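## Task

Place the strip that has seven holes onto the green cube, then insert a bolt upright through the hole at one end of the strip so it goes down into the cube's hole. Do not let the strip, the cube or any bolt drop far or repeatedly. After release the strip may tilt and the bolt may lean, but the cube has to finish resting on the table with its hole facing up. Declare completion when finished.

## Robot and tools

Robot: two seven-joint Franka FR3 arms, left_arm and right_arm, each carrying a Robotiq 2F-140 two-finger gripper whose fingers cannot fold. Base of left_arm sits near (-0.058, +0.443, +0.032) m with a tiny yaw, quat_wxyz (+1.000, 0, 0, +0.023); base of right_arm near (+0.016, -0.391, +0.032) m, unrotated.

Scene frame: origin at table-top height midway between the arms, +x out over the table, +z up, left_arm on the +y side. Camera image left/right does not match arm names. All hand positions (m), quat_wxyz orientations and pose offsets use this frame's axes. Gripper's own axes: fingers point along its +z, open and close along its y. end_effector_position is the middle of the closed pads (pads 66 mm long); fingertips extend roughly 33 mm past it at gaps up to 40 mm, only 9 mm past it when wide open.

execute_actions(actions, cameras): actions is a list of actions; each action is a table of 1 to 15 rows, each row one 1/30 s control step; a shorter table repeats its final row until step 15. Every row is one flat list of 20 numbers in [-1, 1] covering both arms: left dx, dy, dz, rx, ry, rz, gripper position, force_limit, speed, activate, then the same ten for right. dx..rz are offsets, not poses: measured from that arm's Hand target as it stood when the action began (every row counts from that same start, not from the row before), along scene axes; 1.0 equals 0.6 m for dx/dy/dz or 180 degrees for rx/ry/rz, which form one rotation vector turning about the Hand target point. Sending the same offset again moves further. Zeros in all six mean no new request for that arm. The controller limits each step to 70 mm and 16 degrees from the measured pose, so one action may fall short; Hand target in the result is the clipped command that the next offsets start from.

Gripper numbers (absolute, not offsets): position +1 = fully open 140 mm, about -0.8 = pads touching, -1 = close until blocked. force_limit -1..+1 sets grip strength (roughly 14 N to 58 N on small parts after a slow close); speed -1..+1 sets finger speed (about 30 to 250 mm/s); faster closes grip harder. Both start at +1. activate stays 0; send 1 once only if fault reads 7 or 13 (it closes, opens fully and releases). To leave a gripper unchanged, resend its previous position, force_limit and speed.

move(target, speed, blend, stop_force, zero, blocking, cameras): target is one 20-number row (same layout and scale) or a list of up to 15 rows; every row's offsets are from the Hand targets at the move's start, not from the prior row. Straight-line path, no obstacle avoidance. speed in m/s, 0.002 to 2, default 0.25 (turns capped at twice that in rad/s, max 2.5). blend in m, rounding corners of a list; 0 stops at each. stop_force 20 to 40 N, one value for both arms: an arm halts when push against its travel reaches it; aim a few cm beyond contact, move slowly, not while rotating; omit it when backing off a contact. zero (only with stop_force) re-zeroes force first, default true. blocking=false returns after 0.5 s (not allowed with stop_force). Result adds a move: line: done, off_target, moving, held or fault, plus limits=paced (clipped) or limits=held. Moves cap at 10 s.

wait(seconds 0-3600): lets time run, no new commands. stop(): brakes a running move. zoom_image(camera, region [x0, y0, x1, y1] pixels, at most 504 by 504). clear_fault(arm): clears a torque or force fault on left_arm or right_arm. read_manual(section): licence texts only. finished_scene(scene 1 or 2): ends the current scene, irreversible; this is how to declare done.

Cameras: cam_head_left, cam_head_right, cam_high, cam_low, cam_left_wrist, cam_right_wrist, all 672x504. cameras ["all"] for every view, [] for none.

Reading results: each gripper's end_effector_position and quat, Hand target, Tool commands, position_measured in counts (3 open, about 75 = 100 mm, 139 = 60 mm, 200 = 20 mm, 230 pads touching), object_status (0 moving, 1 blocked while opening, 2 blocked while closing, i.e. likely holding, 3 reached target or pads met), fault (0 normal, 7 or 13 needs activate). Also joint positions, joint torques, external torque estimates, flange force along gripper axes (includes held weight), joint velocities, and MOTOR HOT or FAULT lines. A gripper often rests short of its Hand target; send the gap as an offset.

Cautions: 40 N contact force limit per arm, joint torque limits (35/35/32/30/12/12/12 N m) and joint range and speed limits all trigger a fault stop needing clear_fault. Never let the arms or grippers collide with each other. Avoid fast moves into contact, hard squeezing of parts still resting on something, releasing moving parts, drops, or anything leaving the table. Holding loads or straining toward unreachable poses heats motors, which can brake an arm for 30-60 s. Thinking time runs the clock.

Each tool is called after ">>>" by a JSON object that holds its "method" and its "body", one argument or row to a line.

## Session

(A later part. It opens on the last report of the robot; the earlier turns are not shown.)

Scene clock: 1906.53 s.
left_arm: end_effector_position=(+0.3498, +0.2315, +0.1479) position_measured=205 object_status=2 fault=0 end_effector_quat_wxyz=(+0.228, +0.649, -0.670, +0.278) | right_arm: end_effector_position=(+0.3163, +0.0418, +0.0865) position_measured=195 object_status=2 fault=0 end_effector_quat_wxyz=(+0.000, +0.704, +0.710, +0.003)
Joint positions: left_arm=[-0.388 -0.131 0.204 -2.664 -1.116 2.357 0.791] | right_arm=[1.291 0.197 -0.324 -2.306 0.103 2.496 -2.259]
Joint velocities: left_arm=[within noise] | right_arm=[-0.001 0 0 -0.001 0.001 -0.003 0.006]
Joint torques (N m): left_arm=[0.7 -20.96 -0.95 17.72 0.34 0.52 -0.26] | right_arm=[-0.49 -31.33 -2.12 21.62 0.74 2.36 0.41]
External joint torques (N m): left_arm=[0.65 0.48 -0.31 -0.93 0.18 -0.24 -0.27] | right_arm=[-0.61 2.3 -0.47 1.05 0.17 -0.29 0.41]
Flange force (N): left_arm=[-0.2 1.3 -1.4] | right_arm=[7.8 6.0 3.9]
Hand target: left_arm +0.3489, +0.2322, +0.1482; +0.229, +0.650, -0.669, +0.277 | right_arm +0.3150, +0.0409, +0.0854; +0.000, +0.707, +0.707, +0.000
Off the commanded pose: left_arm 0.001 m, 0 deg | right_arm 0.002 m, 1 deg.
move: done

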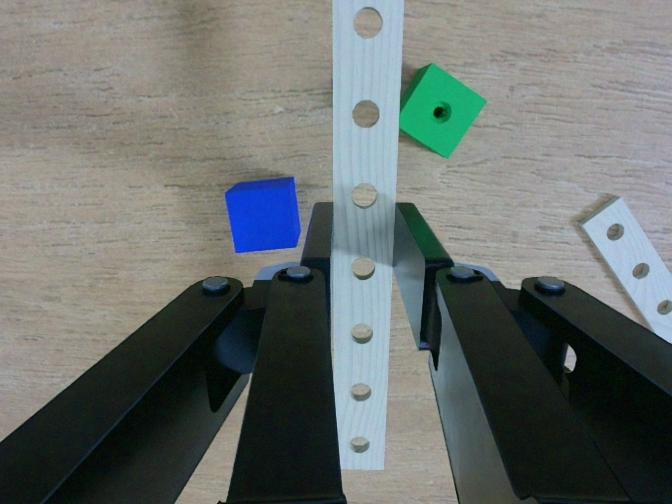

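>>> {"method": "move", "body": {
  "target": [
    [0,0,0,0,0,0,-1,-0.3,-1,0,0.0602,-0.0507,0,0,0,0,-1,-1,-1,0],
    [0,0,0,0,0,0,-1,-0.3,-1,0,0.0602,-0.0507,-0.0415,0,0,0,-1,-1,-1,0]
  ],
  "speed": [0.06,0.03],
  "cameras": ["cam_right_wrist"]
}}

>>> {"method": "zoom_image", "body": {
  "camera": "cam_right_wrist",
  "region": [345, 0, 390, 45]
}}

Scene clock: 1949.67 s.
left_arm: end_effector_position=(+0.3498, +0.2315, +0.1479) position_measured=205 object_status=2 fault=0 end_effector_quat_wxyz=(+0.228, +0.649, -0.670, +0.278) | right_arm: end_effector_position=(+0.3506, +0.0103, +0.0614) position_measured=195 object_status=2 fault=0 end_effector_quat_wxyz=(+0.000, +0.709, +0.706, -0.001)
Joint positions: left_arm=[-0.388 -0.131 0.204 -2.664 -1.116 2.357 0.791] | right_arm=[1.201 0.247 -0.318 -2.316 0.137 2.546 -2.358]
Joint velocities: left_arm=[within noise] | right_arm=[-0.001 0.001 0 0 0.001 0.004 -0.006]
Joint torques (N m): left_arm=[0.76 -20.89 -0.9 17.66 0.33 0.52 -0.28] | right_arm=[-1.45 -32.33 -2.14 20.33 0.72 2.74 -0.08]
External joint torques (N m): left_arm=[0.64 0.72 -0.34 -1.1 0.18 -0.27 -0.29] | right_arm=[-1.47 2.26 0.01 0.56 0.18 0.12 -0.08]
Flange force (N): left_arm=[-0.5 1.2 -0.9] | right_arm=[4.8 6.9 6.4]
Hand target: left_arm +0.3489, +0.2322, +0.1482; +0.229, +0.650, -0.669, +0.277 | right_arm +0.3511, +0.0105, +0.0605; +0.000, +0.707, +0.707, +0.000
Off the commanded pose: left_arm 0.001 m, 0 deg | right_arm 0.001 m, 0 deg.
move: done

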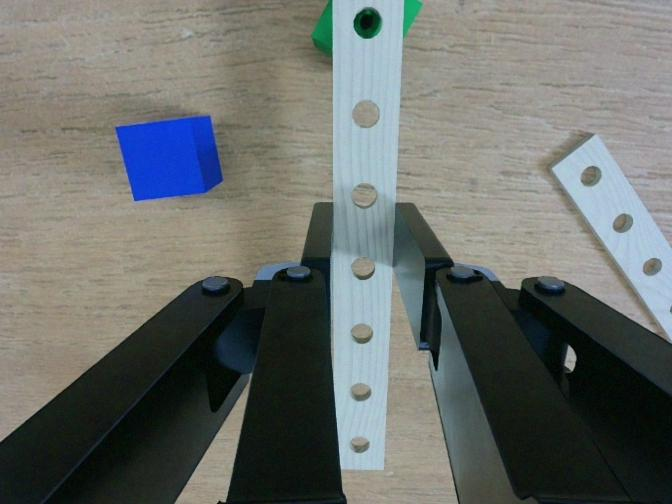

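Scaled by 11.200.

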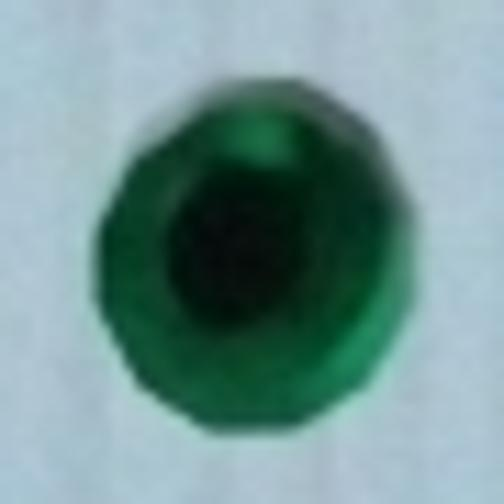

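>>> {"method": "move", "body": {
  "target": [
    [0,0,0,0,0,0,-1,-0.3,-1,0,0.0003,0.0040,0,0,0,0,-1,-1,-1,0],
    [0,0,0,0,0,0,-1,-0.3,-1,0,0.0003,0.0040,-0.0065,0,0,0,-1,-1,-1,0]
  ],
  "speed": [0.03,0.02],
  "cameras": ["cam_right_wrist"]
}}

>>> {"method": "zoom_image", "body": {
  "camera": "cam_right_wrist",
  "region": [345, 0, 390, 45]
}}

Scene clock: 1962.70 s.
left_arm: end_effector_position=(+0.3498, +0.2315, +0.1479) position_measured=205 object_status=2 fault=0 end_effector_quat_wxyz=(+0.228, +0.649, -0.670, +0.278) | right_arm: end_effector_position=(+0.3503, +0.0119, +0.0570) position_measured=195 object_status=2 fault=0 end_effector_quat_wxyz=(+0.000, +0.708, +0.706, -0.002)
Joint positions: left_arm=[-0.388 -0.131 0.204 -2.664 -1.116 2.357 0.791] | right_arm=[1.198 0.261 -0.312 -2.311 0.142 2.552 -2.36]
Joint velocities: left_arm=[within noise] | right_arm=[-0.003 0.001 0.001 0.001 0.002 0.004 -0.003]
Joint torques (N m): left_arm=[0.71 -20.93 -0.98 17.68 0.32 0.53 -0.24] | right_arm=[-1.8 -32.57 -1.69 20.35 0.67 2.73 -0.02]
External joint torques (N m): left_arm=[0.67 0.55 -0.33 -1 0.17 -0.24 -0.25] | right_arm=[-1.8 2.27 0.55 0.76 0.14 0.12 -0.02]
Flange force (N): left_arm=[-0.3 1.3 -1.2] | right_arm=[5.6 7.6 6.9]
Hand target: left_arm +0.3489, +0.2322, +0.1482; +0.229, +0.650, -0.669, +0.277 | right_arm +0.3513, +0.0129, +0.0566; +0.000, +0.707, +0.707, +0.000
Off the commanded pose: left_arm 0.001 m, 0 deg | right_arm 0.001 m, 0 deg.
move: done

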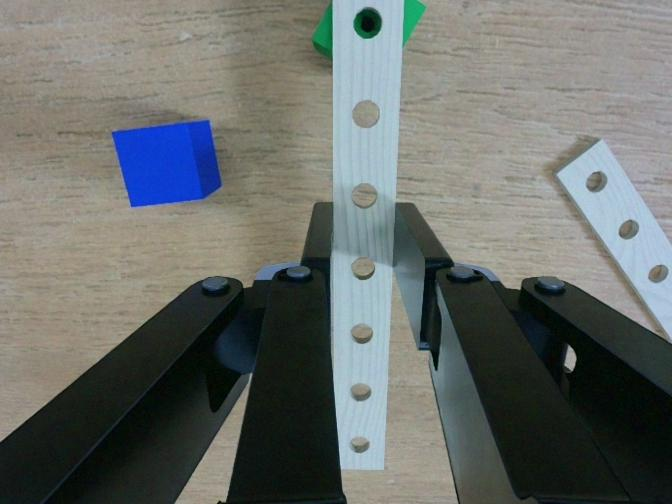

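Scaled by 11.200.

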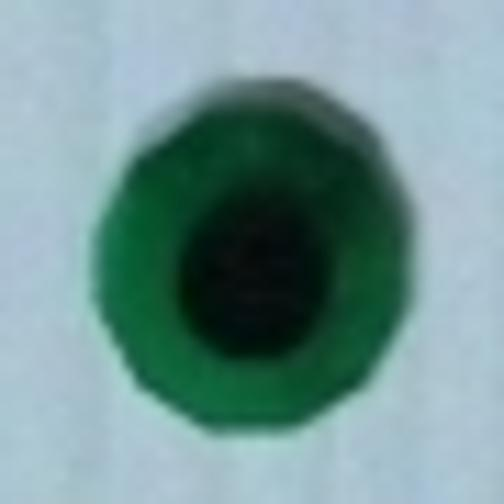

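>>> {"method": "move", "body": {
  "target": [
    [0,0,0,0,0,0,-1,-0.3,-1,0,0.0010,0.0020,0.0020,0,0,0,-1,-1,-1,0],
    [0,0,0,0,0,0,-1,-0.3,-1,0,0.0010,0.0020,-0.0005,0,0,0,-1,-1,-1,0]
  ],
  "speed": [0.03,0.02],
  "cameras": ["cam_right_wrist"]
}}

>>> {"method": "zoom_image", "body": {
  "camera": "cam_right_wrist",
  "region": [345, 0, 390, 45]
}}

Scene clock: 1971.67 s.
left_arm: end_effector_position=(+0.3498, +0.2315, +0.1479) position_measured=205 object_status=2 fault=0 end_effector_quat_wxyz=(+0.228, +0.649, -0.670, +0.278) | right_arm: end_effector_position=(+0.3512, +0.0135, +0.0569) position_measured=195 object_status=2 fault=0 end_effector_quat_wxyz=(+0.000, +0.708, +0.706, -0.001)
Joint positions: left_arm=[-0.388 -0.131 0.204 -2.664 -1.116 2.357 0.791] | right_arm=[1.196 0.264 -0.309 -2.307 0.143 2.553 -2.361]
Joint velocities: left_arm=[within noise] | right_arm=[-0.003 0 0.004 0 0 0 0.001]
Joint torques (N m): left_arm=[0.7 -20.87 -0.9 17.69 0.32 0.54 -0.27] | right_arm=[-1.33 -32.7 -1.1 20.4 0.7 2.6 -0.1]
External joint torques (N m): left_arm=[0.67 0.57 -0.25 -0.97 0.17 -0.22 -0.28] | right_arm=[-1.49 2.28 1 0.78 0.17 -0.01 -0.1]
Flange force (N): left_arm=[-0.4 1.1 -1.2] | right_arm=[6.1 7.4 6.9]
Hand target: left_arm +0.3489, +0.2322, +0.1482; +0.229, +0.650, -0.669, +0.277 | right_arm +0.3519, +0.0141, +0.0563; +0.000, +0.707, +0.707, +0.000
Off the commanded pose: left_arm 0.001 m, 0 deg | right_arm 0.001 m, 0 deg.
move: done

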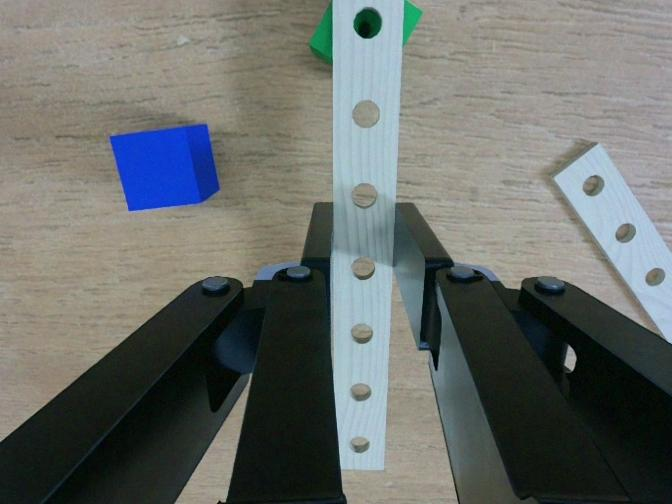

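Scaled by 11.200.

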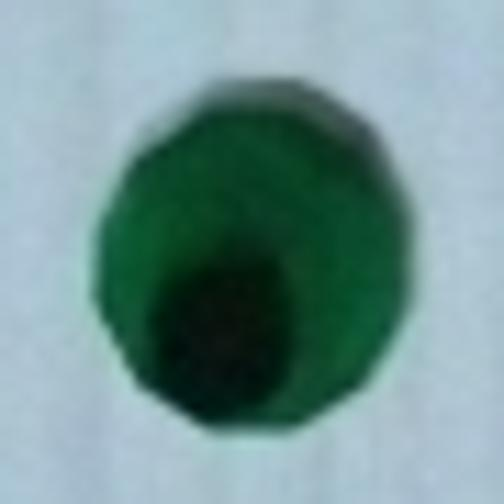

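>>> {"method": "move", "body": {
  "target": [
    [0.002,-0.17,-0.05,0,0,0,-1,-0.3,-1,0,0,0,0,0,0,0,-1,-1,-1,0],
    [0.002,-0.2028,-0.0753,0,0,0,-1,-0.3,-1,0,0,0,0,0,0,0,-1,-1,-1,0]
  ],
  "speed": [0.1,0.05],
  "blend": [0.005,0],
  "cameras": ["cam_left_wrist"]
}}

>>> {"method": "zoom_image", "body": {
  "camera": "cam_left_wrist",
  "region": [330, 260, 385, 315]
}}

Scene clock: 2001.10 s.
left_arm: end_effector_position=(+0.3502, +0.1113, +0.1039) position_measured=205 object_status=2 fault=0 end_effector_quat_wxyz=(+0.230, +0.651, -0.668, +0.277) | right_arm: end_effector_position=(+0.3511, +0.0135, +0.0568) position_measured=195 object_status=2 fault=0 end_effector_quat_wxyz=(+0.000, +0.708, +0.706, -0.001)
Joint positions: left_arm=[-0.559 0.085 0.044 -2.539 -1.465 2.523 0.854] | right_arm=[1.193 0.264 -0.307 -2.307 0.143 2.553 -2.361]
Joint velocities: left_arm=[0 0.001 0 -0.001 -0.001 0 0.005] | right_arm=[within noise]
Joint torques (N m): left_arm=[-0.12 -25.29 -0.31 16.94 -0.05 0.94 0.16] | right_arm=[-1.47 -32.84 -2.11 20.44 0.44 2.61 -0.08]
External joint torques (N m): left_arm=[-0.34 2.57 -0.69 -0.05 -0.37 0.25 0.14] | right_arm=[-1.56 2.19 0.03 0.8 -0.08 -0.01 -0.08]
Flange force (N): left_arm=[-2.8 -2.7 9.8] | right_arm=[5.3 7.4 5.6]
Hand target: left_arm +0.3501, +0.1105, +0.1030; +0.229, +0.650, -0.669, +0.277 | right_arm +0.3519, +0.0141, +0.0563; +0.000, +0.707, +0.707, +0.000
Off the commanded pose: left_arm 0.001 m, 0 deg | right_arm 0.001 m, 0 deg.
move: done

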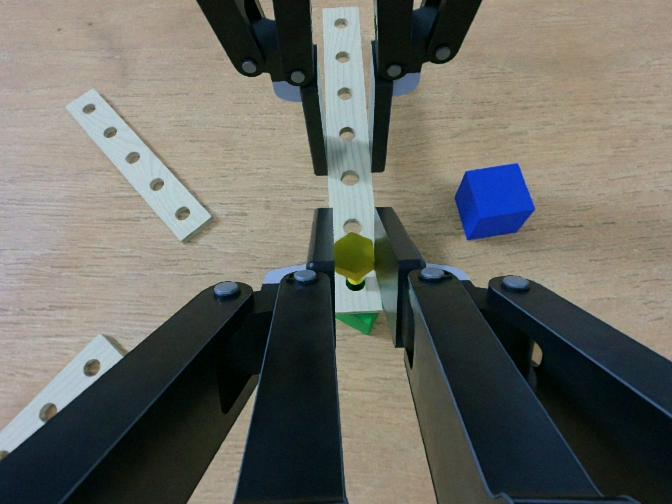

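Scaled by 9.164.

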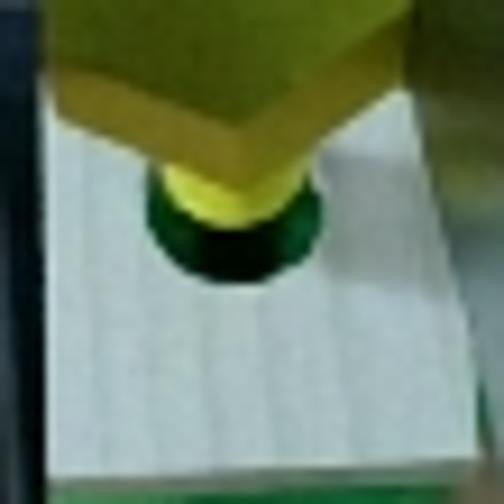

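>>> {"method": "move", "body": {
  "target": [
    [0,0,-0.0192,0,0,0,-1,-0.3,-1,0,0,0,0,0,0,0,-1,-1,-1,0]
  ],
  "speed": [0.015],
  "cameras": ["cam_left_wrist","cam_right_wrist"]
}}

>>> {"method": "zoom_image", "body": {
  "camera": "cam_left_wrist",
  "region": [330, 260, 385, 315]
}}

Scene clock: 2008.93 s.
left_arm: end_effector_position=(+0.3504, +0.1114, +0.0924) position_measured=205 object_status=2 fault=0 end_effector_quat_wxyz=(+0.230, +0.652, -0.668, +0.277) | right_arm: end_effector_position=(+0.3511, +0.0135, +0.0568) position_measured=195 object_status=2 fault=0 end_effector_quat_wxyz=(+0.000, +0.708, +0.706, -0.001)
Joint positions: left_arm=[-0.559 0.118 0.044 -2.53 -1.499 2.525 0.895] | right_arm=[1.193 0.264 -0.307 -2.307 0.143 2.553 -2.361]
Joint velocities: left_arm=[0 0.001 0 0 0 0.001 0.006] | right_arm=[within noise]
Joint torques (N m): left_arm=[-0.14 -25.97 -0.44 16.45 -0.11 0.87 0.18] | right_arm=[-1.47 -32.86 -2.07 20.43 0.44 2.6 -0.07]
External joint torques (N m): left_arm=[-0.21 2.5 -0.73 -0.02 -0.4 0.26 0.16] | right_arm=[-1.56 2.06 0.07 0.89 -0.09 0 -0.07]
Flange force (N): left_arm=[-3.0 -2.4 9.7] | right_arm=[5.3 7.3 5.4]
Hand target: left_arm +0.3501, +0.1105, +0.0915; +0.229, +0.650, -0.669, +0.277 | right_arm +0.3519, +0.0141, +0.0563; +0.000, +0.707, +0.707, +0.000
Off the commanded pose: left_arm 0.001 m, 0 deg | right_arm 0.001 m, 0 deg.
move: done

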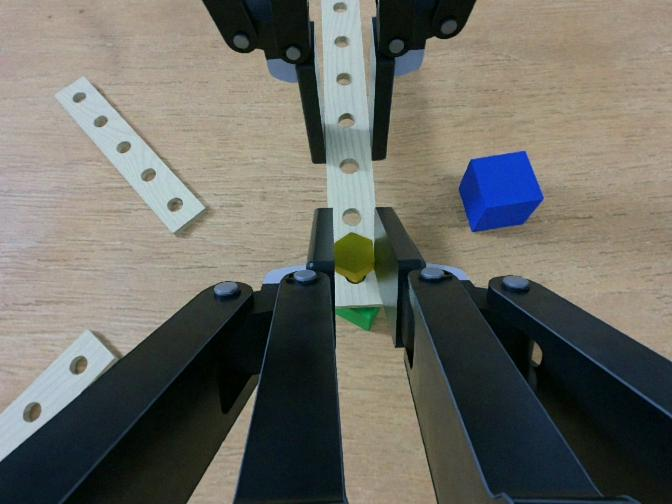

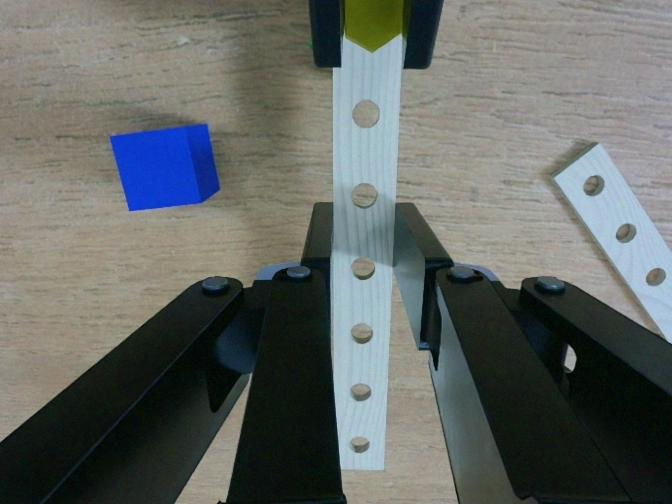

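Scaled by 9.164.

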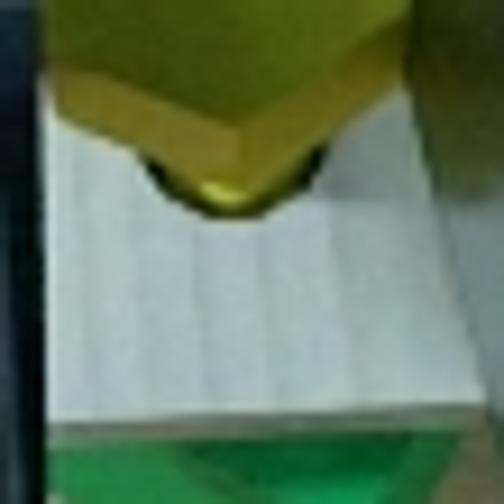

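>>> {"method": "move", "body": {
  "target": [
    [0,0,-0.0035,0,0,0,-1,-0.3,-1,0,0,0,0,0,0,0,-1,-1,-1,0],
    [0.0015,0,-0.0037,0,0,0,-1,-0.3,-1,0,0,0,0,0,0,0,-1,-1,-1,0],
    [0,0.0015,-0.0037,0,0,0,-1,-0.3,-1,0,0,0,0,0,0,0,-1,-1,-1,0],
    [-0.0015,0,-0.0037,0,0,0,-1,-0.3,-1,0,0,0,0,0,0,0,-1,-1,-1,0],
    [0,-0.0015,-0.0037,0,0,0,-1,-0.3,-1,0,0,0,0,0,0,0,-1,-1,-1,0],
    [0,0,-0.0040,0,0,0,-1,-0.3,-1,0,0,0,0,0,0,0,-1,-1,-1,0]
  ],
  "speed": 0.01,
  "blend": [0.0003,0.0003,0.0003,0.0003,0.0003,0]
}}

Scene clock: 2016.67 s.
left_arm: end_effector_position=(+0.3511, +0.1106, +0.0911) position_measured=205 object_status=2 fault=0 end_effector_quat_wxyz=(+0.230, +0.651, -0.668, +0.278) | right_arm: end_effector_position=(+0.3514, +0.0133, +0.0568) position_measured=195 object_status=2 fault=0 end_effector_quat_wxyz=(+0.000, +0.708, +0.706, -0.001)
Joint positions: left_arm=[-0.559 0.124 0.043 -2.527 -1.507 2.525 0.904] | right_arm=[1.193 0.264 -0.307 -2.307 0.143 2.553 -2.361]
Joint torques (N m): left_arm=[0.15 -25.35 -0.12 15.79 0.01 0.81 0.31] | right_arm=[-1.3 -32.85 -1.8 20.54 0.48 2.62 -0.07]
External joint torques (N m): left_arm=[0.04 3.32 -0.46 -0.67 -0.28 0.2 0.3] | right_arm=[-1.48 2.01 0.25 1.08 -0.04 0.03 -0.07]
Flange force (N): left_arm=[-5.1 -2.5 10.4] | right_arm=[5.9 7.6 5.5]
Hand target: left_arm +0.3501, +0.1105, +0.0891; +0.229, +0.650, -0.669, +0.277 | right_arm +0.3519, +0.0141, +0.0563; +0.000, +0.707, +0.707, +0.000
Off the commanded pose: left_arm 0.002 m, 0 deg | right_arm 0.001 m, 0 deg.
move: done

>>> {"method": "move", "body": {
  "target": [
    [0.0008,0,0.0017,0,0,0,-1,-0.3,-1,0,0,0,0,0,0,0,-1,-1,-1,0],
    [0.0008,0,0.0017,0,0,0,-0.5,-0.3,-1,0,0,0,0,0,0,0,-1,-1,-1,0],
    [0.0008,0,0.0017,0,0,0,-0.4,-0.3,-1,0,0,0,0,0,0,0,-1,-1,-1,0],
    [-0.0037,0.0557,0.0634,0,0,0,-0.4,-0.3,-1,0,0,0,0,0,0,0,-1,-1,-1,0]
  ],
  "speed": [0.01,0.03,0.03,0.04],
  "cameras": ["cam_left_wrist","cam_right_wrist","cam_low","cam_high"]
}}

>>> {"method": "zoom_image", "body": {
  "camera": "cam_left_wrist",
  "region": [290, 170, 410, 290]
}}

>>> {"method": "zoom_image", "body": {
  "camera": "cam_right_wrist",
  "region": [320, 0, 420, 60]
}}

>>> {"method": "zoom_image", "body": {
  "camera": "cam_low",
  "region": [475, 280, 510, 320]
}}

Scene clock: 2028.97 s.
left_arm: end_effector_position=(+0.3483, +0.1430, +0.1267) position_measured=179 object_status=3 fault=0 end_effector_quat_wxyz=(+0.228, +0.648, -0.671, +0.278) | right_arm: end_effector_position=(+0.3511, +0.0135, +0.0567) position_measured=195 object_status=2 fault=0 end_effector_quat_wxyz=(+0.000, +0.708, +0.706, -0.001)
Joint positions: left_arm=[-0.519 -0.015 0.083 -2.599 -1.351 2.484 0.809] | right_arm=[1.193 0.264 -0.306 -2.307 0.143 2.553 -2.361]
Joint velocities: left_arm=[0 0 0.001 0.001 0 0 -0.006] | right_arm=[within noise]
Joint torques (N m): left_arm=[0.69 -24.34 0.02 16.79 0.48 0.51 -0.32] | right_arm=[-1.39 -32.91 -2.05 20.43 0.44 2.62 -0.05]
External joint torques (N m): left_arm=[0.52 0.69 -0.11 -0.91 0.17 -0.25 -0.33] | right_arm=[-1.53 1.98 0.03 0.91 -0.09 0.02 -0.05]
Flange force (N): left_arm=[-0.6 0.1 -1.2] | right_arm=[5.2 7.2 5.2]
Hand target: left_arm +0.3479, +0.1439, +0.1271; +0.229, +0.650, -0.669, +0.277 | right_arm +0.3519, +0.0141, +0.0563; +0.000, +0.707, +0.707, +0.000
Off the commanded pose: left_arm 0.001 m, 0 deg | right_arm 0.001 m, 0 deg.
move: done
Images, in order (width x height): cam_high 672x504, cam_low 672x504, cam_left_wrist 672x504, cam_right_wrist 672x504.

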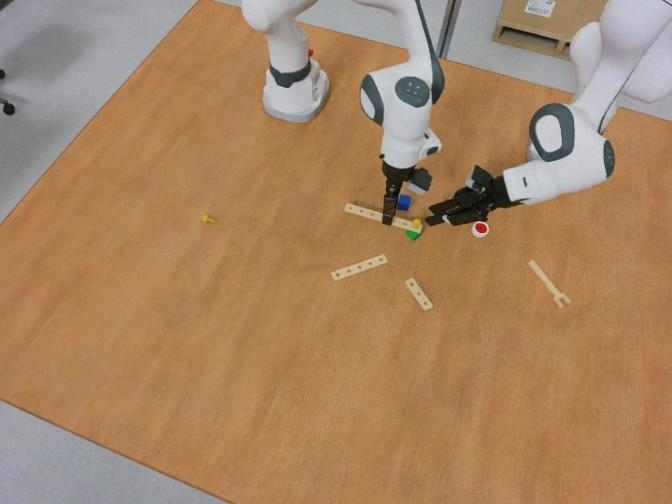

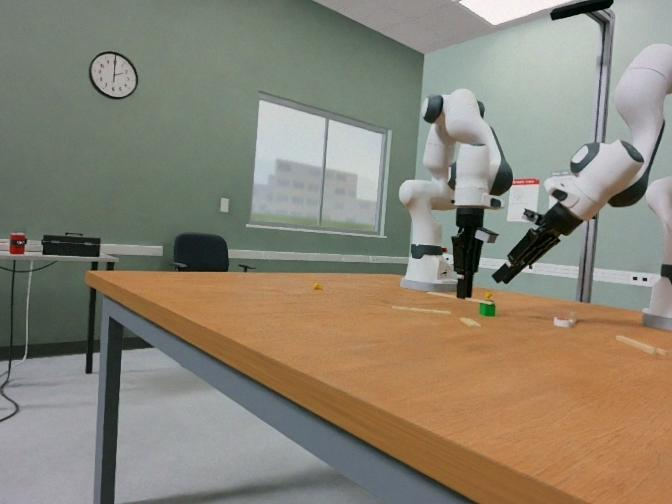

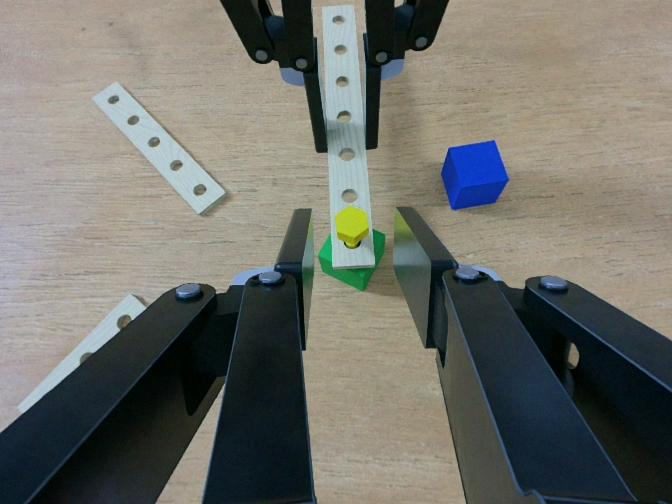

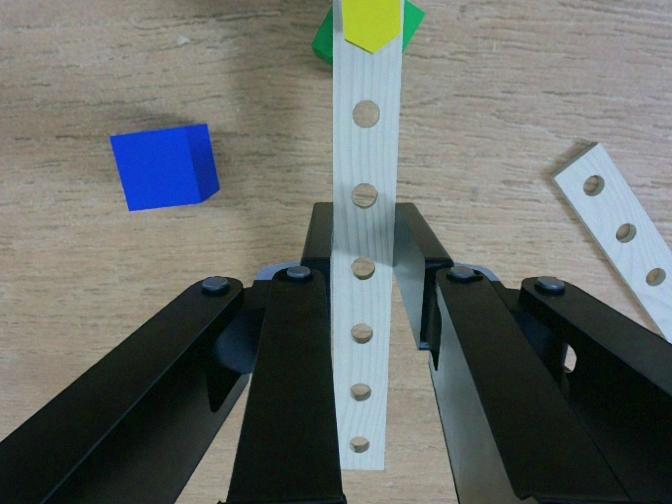

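Scaled by 4.200.

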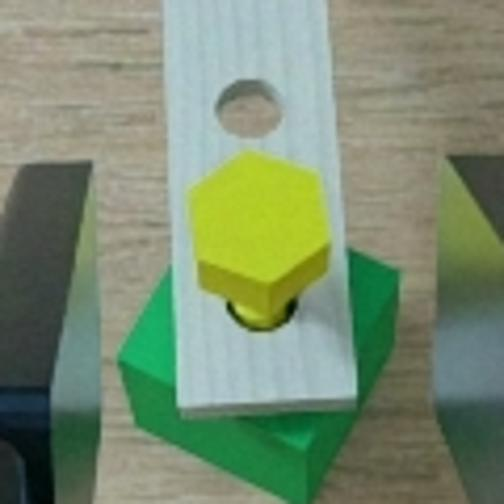

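Scaled by 5.040.

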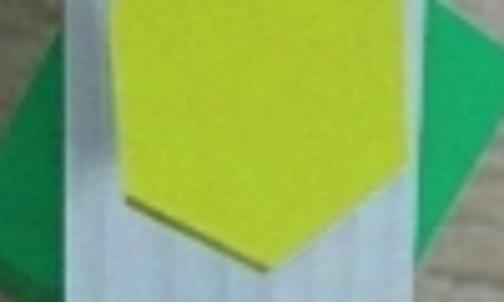

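Scaled by 12.600.

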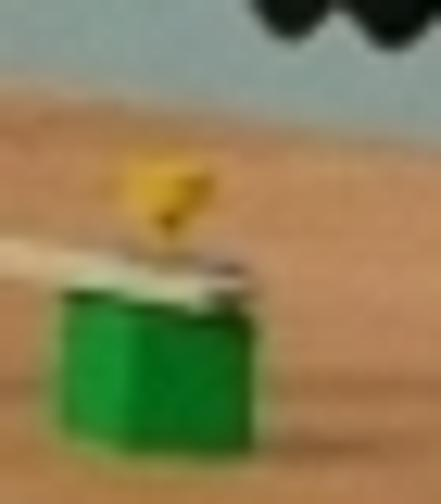

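>>> {"method": "move", "body": {
  "target": [
    [0,0,0,0,0,0,-0.4,-0.3,-1,0,0,0,0.0012,0,0,0,-1,-1,-1,0],
    [0,0,0,0,0,0,-0.4,-0.3,-1,0,-0.002,-0.0025,0.0012,0,0,0,-1,-1,-1,0],
    [0,0,0,0,0,0,-0.4,-0.3,-1,0,0.0005,-0.004,0.0012,0,0,0,-1,-1,-1,0],
    [0,0,0,0,0,0,-0.4,-0.3,-1,0,0.0015,-0.002,0.0012,0,0,0,-1,-1,-1,0],
    [0,0,0,0,0,0,-0.4,-0.3,-1,0,-0.0010,-0.0012,0.0012,0,0,0,-1,-1,-1,0]
  ],
  "speed": 0.01,
  "cameras": ["cam_left_wrist","cam_right_wrist","cam_low"]
}}

>>> {"method": "zoom_image", "body": {
  "camera": "cam_left_wrist",
  "region": [310, 190, 400, 280]
}}

>>> {"method": "zoom_image", "body": {
  "camera": "cam_low",
  "region": [475, 280, 510, 320]
}}

Scene clock: 2052.60 s.
left_arm: end_effector_position=(+0.3483, +0.1430, +0.1267) position_measured=179 object_status=3 fault=0 end_effector_quat_wxyz=(+0.228, +0.649, -0.670, +0.278) | right_arm: end_effector_position=(+0.3517, +0.0127, +0.0573) position_measured=195 object_status=2 fault=0 end_effector_quat_wxyz=(-0.001, +0.709, +0.705, -0.001)
Joint positions: left_arm=[-0.519 -0.015 0.083 -2.599 -1.351 2.484 0.807] | right_arm=[1.19 0.262 -0.306 -2.308 0.143 2.553 -2.361]
Joint torques (N m): left_arm=[0.68 -24.24 -0.05 16.78 0.43 0.52 -0.22] | right_arm=[-0.62 -33.29 -1.99 20.2 0.43 2.57 0.05]
External joint torques (N m): left_arm=[0.59 0.93 -0.1 -1.03 0.12 -0.23 -0.24] | right_arm=[-0.69 1.54 0.14 0.66 -0.09 -0.04 0.05]
Flange force (N): left_arm=[-1.3 0.0 -0.3] | right_arm=[4.4 4.6 3.6]
Hand target: left_arm +0.3479, +0.1439, +0.1271; +0.229, +0.650, -0.669, +0.277 | right_arm +0.3513, +0.0134, +0.0570; +0.000, +0.707, +0.707, +0.000
Off the commanded pose: left_arm 0.001 m, 0 deg | right_arm 0.001 m, 0 deg.
move: done
Images, in order (width x height): cam_low 672x504, cam_left_wrist 672x504, cam_right_wrist 672x504.

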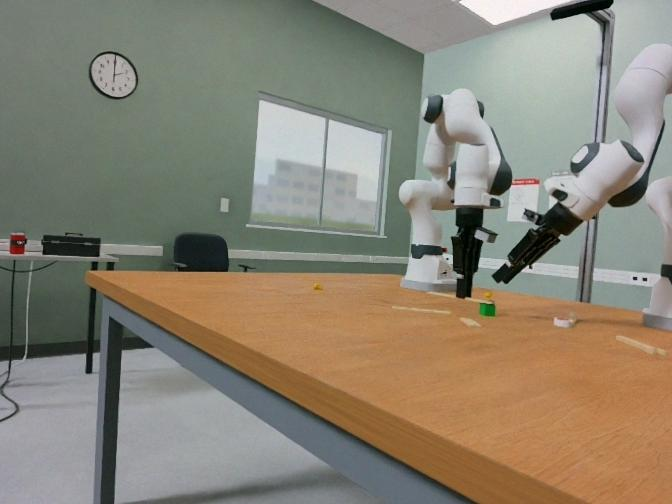

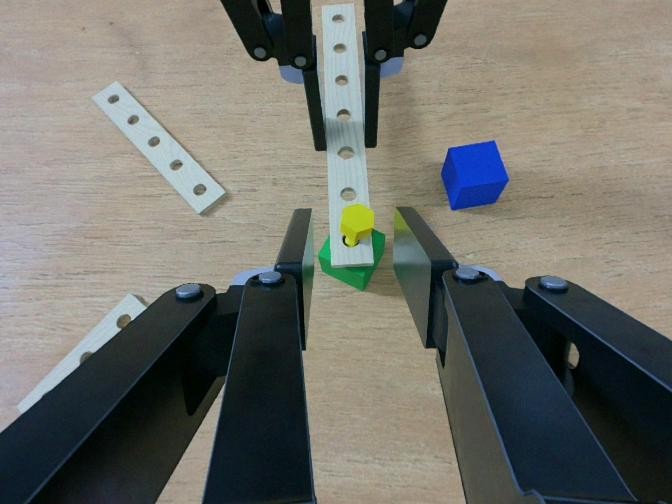

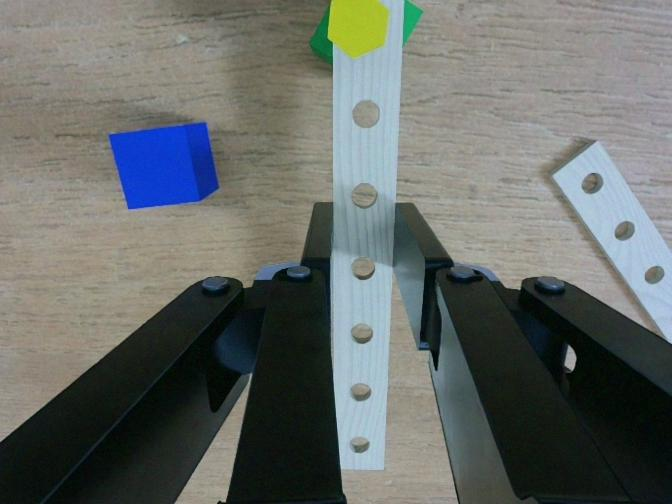

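Scaled by 5.600.

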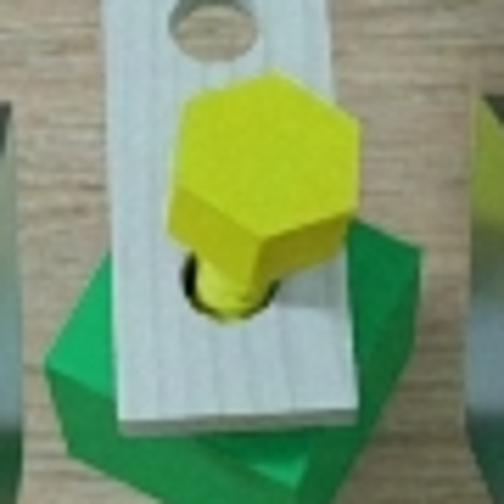

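Scaled by 12.600.

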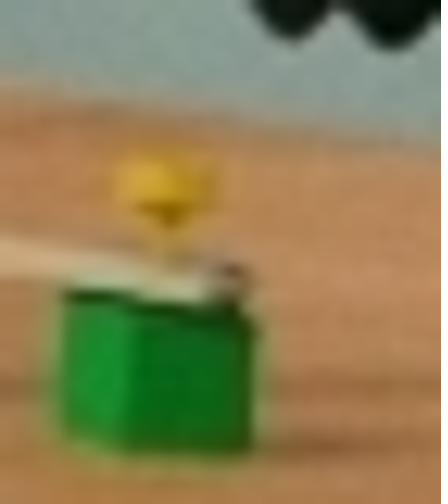

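>>> {"method": "move", "body": {
  "target": [
    [0,0,0,0,0,0,-0.4,-0.3,-1,0,0,-0.0088,-0.0175,0.0544,0,0,-1,-1,-1,0]
  ],
  "speed": 0.01,
  "cameras": ["cam_left_wrist","cam_right_wrist","cam_low"]
}}

>>> {"method": "zoom_image", "body": {
  "camera": "cam_left_wrist",
  "region": [290, 150, 410, 280]
}}

>>> {"method": "zoom_image", "body": {
  "camera": "cam_low",
  "region": [415, 270, 515, 330]
}}

Scene clock: 2080.93 s.
left_arm: end_effector_position=(+0.3483, +0.1430, +0.1267) position_measured=179 object_status=3 fault=0 end_effector_quat_wxyz=(+0.228, +0.649, -0.670, +0.278) | right_arm: end_effector_position=(+0.3502, +0.0076, +0.0456) position_measured=195 object_status=2 fault=0 end_effector_quat_wxyz=(-0.061, +0.706, +0.703, +0.058)
Joint positions: left_arm=[-0.519 -0.015 0.083 -2.599 -1.351 2.484 0.807] | right_arm=[0.975 0.22 -0.115 -2.446 0.379 2.767 -2.619]
Joint velocities: left_arm=[within noise] | right_arm=[-0.001 0.003 -0.001 -0.001 0 0 -0.007]
Joint torques (N m): left_arm=[0.68 -24.34 -0.11 16.78 0.42 0.49 -0.25] | right_arm=[-1.5 -32.54 -0.5 18.62 0.38 2.81 -0.15]
External joint torques (N m): left_arm=[0.59 0.83 -0.16 -1.07 0.12 -0.26 -0.26] | right_arm=[-1.63 0.97 0.02 0.21 0.19 0.04 -0.15]
Flange force (N): left_arm=[-1.1 0.4 -0.7] | right_arm=[-0.8 4.1 4.5]
Hand target: left_arm +0.3479, +0.1439, +0.1271; +0.229, +0.650, -0.669, +0.277 | right_arm +0.3513, +0.0081, +0.0465; -0.061, +0.704, +0.705, +0.061
Off the commanded pose: left_arm 0.001 m, 0 deg | right_arm 0.002 m, 0 deg.
move: done
Images, in order (width x height): cam_low 672x504, cam_left_wrist 672x504, cam_right_wrist 672x504.

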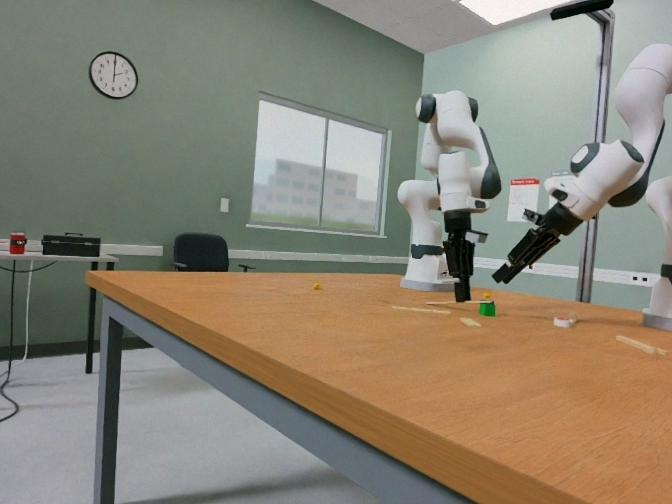

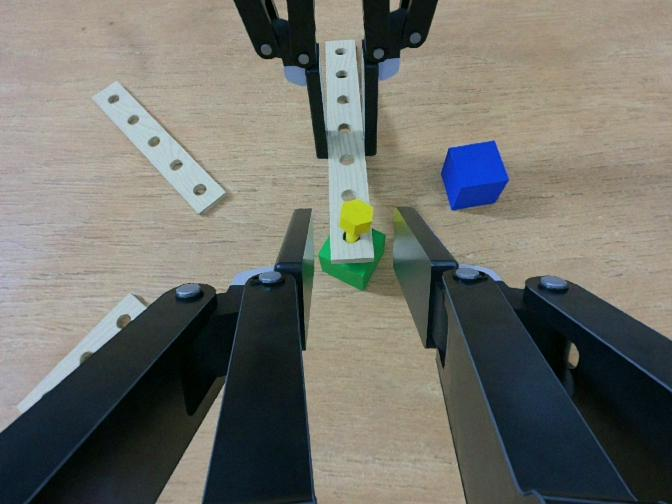

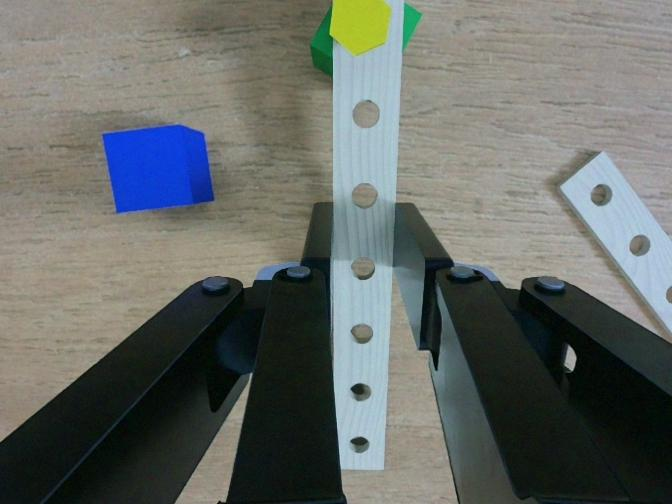

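Scaled by 3.877.

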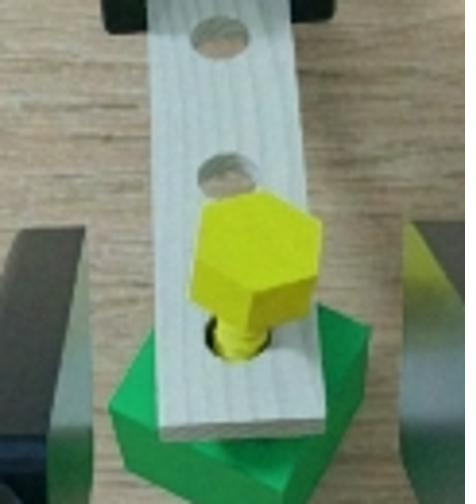

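Scaled by 5.040.

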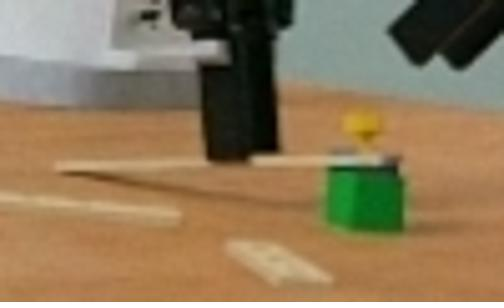

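>>> {"method": "move", "body": {
  "target": [
    [0,0,0,0,0,0,-0.4,-0.3,-1,0,0,0,-0.001,0,0,0,-1,-1,-1,0],
    [0,0,0,0,0,0,-0.4,-0.3,-1,0,0,0,-0.001,0,0,0,-0.65,-1,-1,0],
    [0,0,0,0,0,0,-0.4,-0.3,-1,0,0,0,-0.001,0,0,0,-0.4,-1,-1,0],
    [0,0,0,0,0,0,-0.4,-0.3,-1,0,0,-0.025,0.14,0,0,0,-0.4,-1,-1,0]
  ],
  "speed": [0.01,0.03,0.03,0.04],
  "cameras": ["all"]
}}

>>> {"method": "zoom_image", "body": {
  "camera": "cam_left_wrist",
  "region": [290, 150, 410, 280]
}}

>>> {"method": "zoom_image", "body": {
  "camera": "cam_low",
  "region": [415, 270, 515, 330]
}}

Scene clock: 2092.20 s.
left_arm: end_effector_position=(+0.3483, +0.1430, +0.1267) position_measured=179 object_status=3 fault=0 end_effector_quat_wxyz=(+0.228, +0.649, -0.670, +0.278) | right_arm: end_effector_position=(+0.3517, -0.0052, +0.1306) position_measured=179 object_status=3 fault=0 end_effector_quat_wxyz=(-0.061, +0.702, +0.707, +0.063)
Joint positions: left_arm=[-0.519 -0.015 0.083 -2.599 -1.351 2.484 0.807] | right_arm=[0.982 -0.01 -0.169 -2.473 0.22 2.581 -2.515]
Joint velocities: left_arm=[within noise] | right_arm=[0.001 0 -0.001 -0.002 0 -0.003 0.006]
Joint torques (N m): left_arm=[0.71 -24.3 -0.04 16.7 0.44 0.49 -0.24] | right_arm=[-1.4 -27.58 -0.7 21.94 0.08 2.55 0.23]
External joint torques (N m): left_arm=[0.57 0.79 -0.13 -1.08 0.14 -0.26 -0.25] | right_arm=[-1.57 0.89 -0.91 0.66 -0.37 -0.28 0.22]
Flange force (N): left_arm=[-1.1 0.4 -0.8] | right_arm=[1.8 4.6 0.0]
Hand target: left_arm +0.3479, +0.1439, +0.1271; +0.229, +0.650, -0.669, +0.277 | right_arm +0.3513, -0.0069, +0.1305; -0.061, +0.704, +0.705, +0.061
Off the commanded pose: left_arm 0.001 m, 0 deg | right_arm 0.002 m, 0 deg.
move: done

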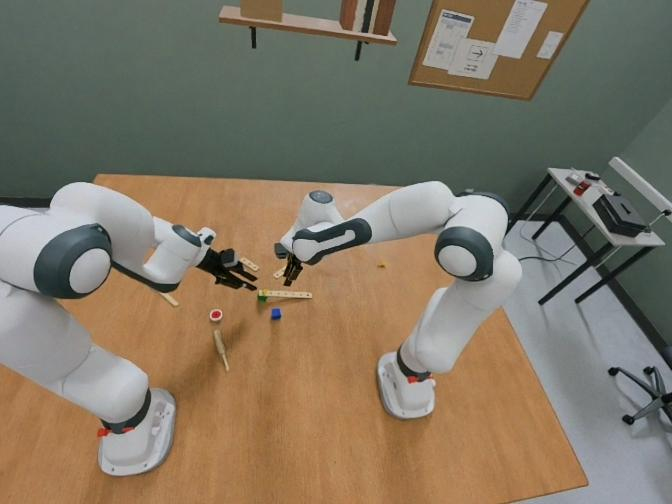

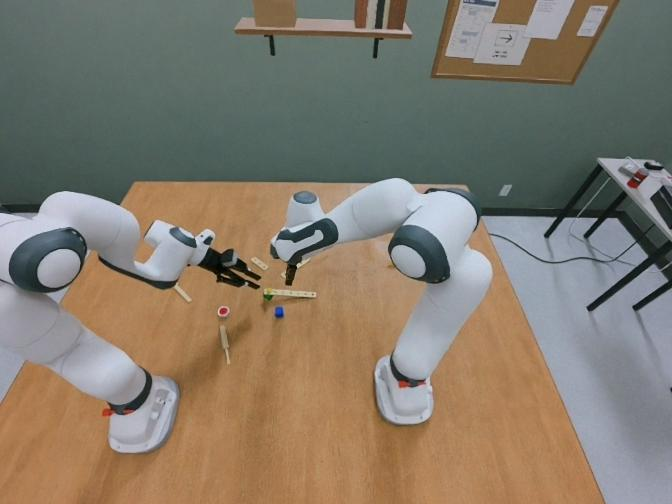

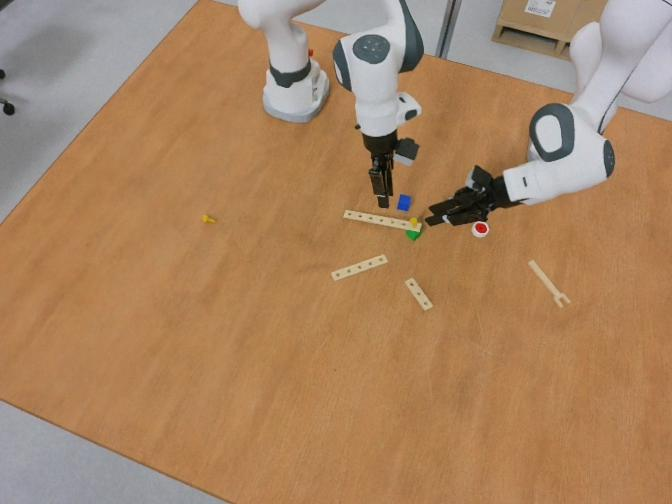

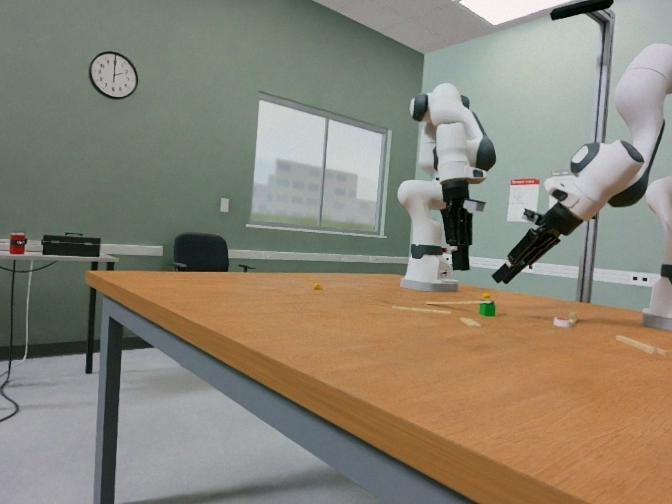

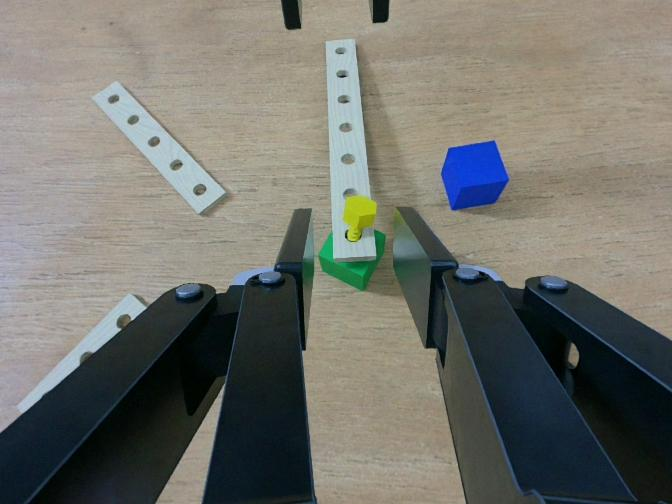

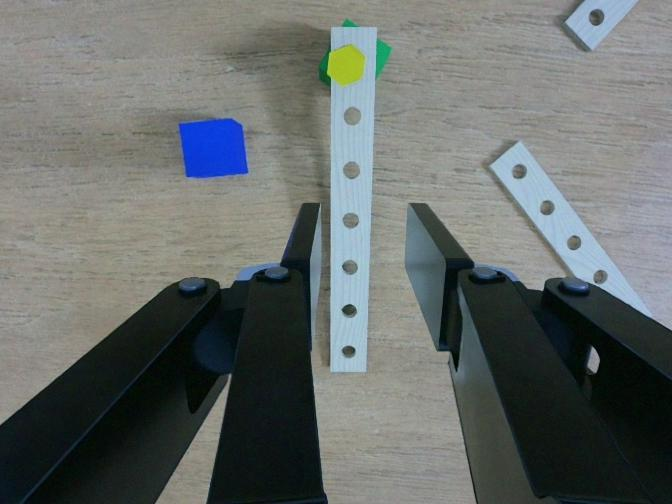

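Scaled by 3.877.

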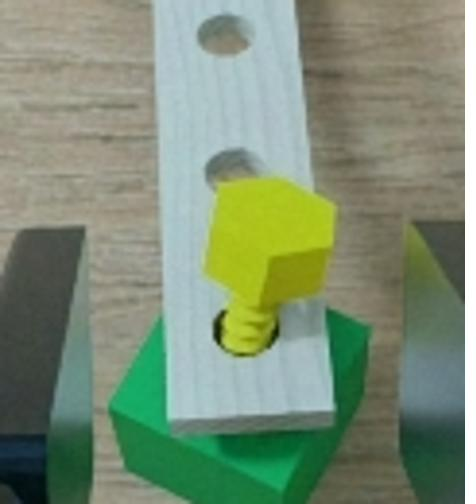

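Scaled by 5.040.

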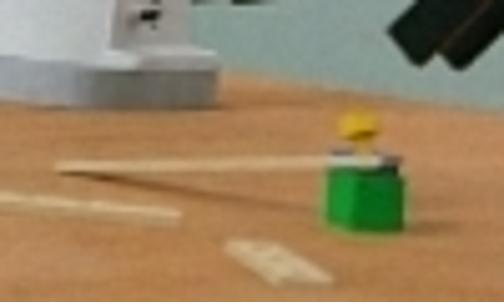

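>>> {"method": "zoom_image", "body": {
  "camera": "cam_left_wrist",
  "region": [336, 210, 376, 250]
}}

>>> {"method": "zoom_image", "body": {
  "camera": "cam_right_wrist",
  "region": [310, 20, 400, 110]
}}

Scaled by 12.600.

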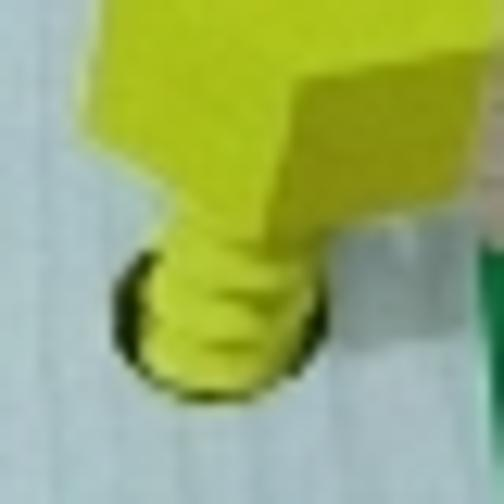

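Scaled by 5.600.

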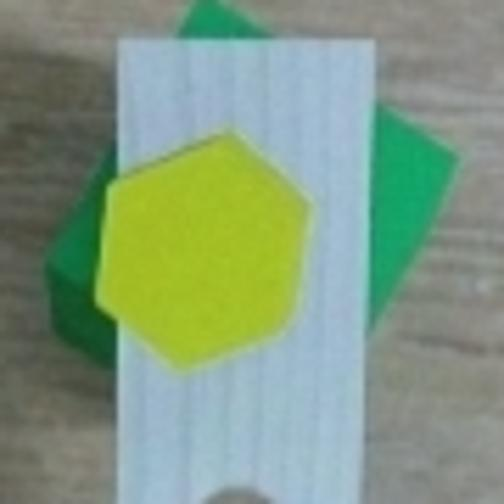

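>>> {"method": "wait", "body": {
  "seconds": 3,
  "cameras": ["cam_left_wrist","cam_right_wrist"]
}}

Scene clock: 2116.97 s.
left_arm: end_effector_position=(+0.3483, +0.1430, +0.1267) position_measured=179 object_status=3 fault=0 end_effector_quat_wxyz=(+0.228, +0.649, -0.670, +0.278) | right_arm: end_effector_position=(+0.3516, -0.0053, +0.1306) position_measured=179 object_status=3 fault=0 end_effector_quat_wxyz=(-0.061, +0.702, +0.706, +0.063)
Joint positions: left_arm=[-0.519 -0.015 0.083 -2.599 -1.351 2.484 0.807] | right_arm=[0.982 -0.01 -0.169 -2.473 0.22 2.581 -2.514]
Joint torques (N m): left_arm=[0.67 -24.29 -0.08 16.74 0.42 0.53 -0.26] | right_arm=[-1.4 -27.6 -0.71 21.89 0.09 2.51 0.33]
External joint torques (N m): left_arm=[0.54 0.89 -0.17 -1.08 0.12 -0.23 -0.28] | right_arm=[-1.44 1.01 -0.79 0.49 -0.38 -0.34 0.33]
Flange force (N): left_arm=[-1.1 0.3 -0.5] | right_arm=[2.0 4.1 0.1]
Hand target: left_arm +0.3479, +0.1439, +0.1271; +0.229, +0.650, -0.669, +0.277 | right_arm +0.3513, -0.0069, +0.1305; -0.061, +0.704, +0.705, +0.061
Tool commands: left_gripper/position=-0.4 left_gripper/force_limit=-0.3 left_gripper/speed=-1.0 left_gripper/activate=+0.0 right_gripper/position=-0.4 right_gripper/force_limit=-1.0 right_gripper/speed=-1.0 right_gripper/activate=+0.0
Off the commanded pose: left_arm 0.001 m, 0 deg | right_arm 0.002 m, 0 deg.
wait: 3.00 s; at rest from the start

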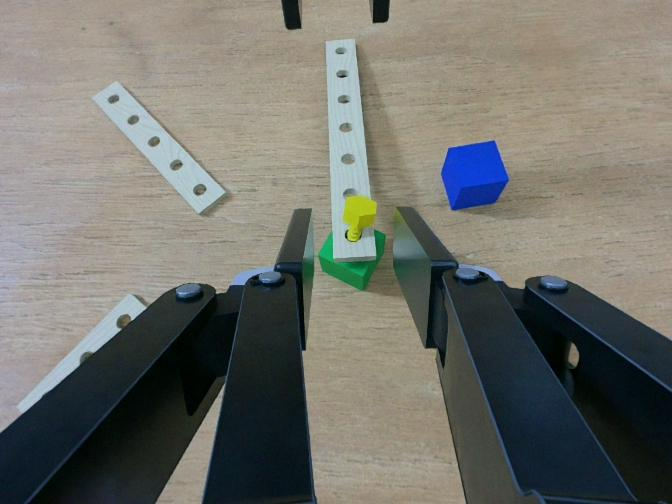

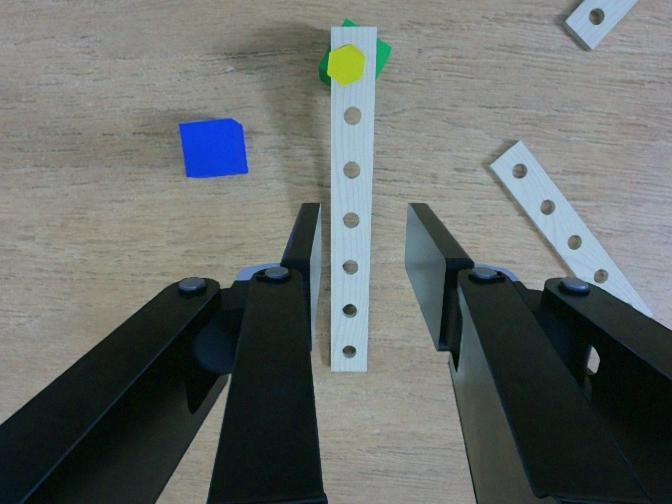

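>>> {"method": "finished_scene", "body": {
  "scene": 1
}}

The scene is finished: the task was done.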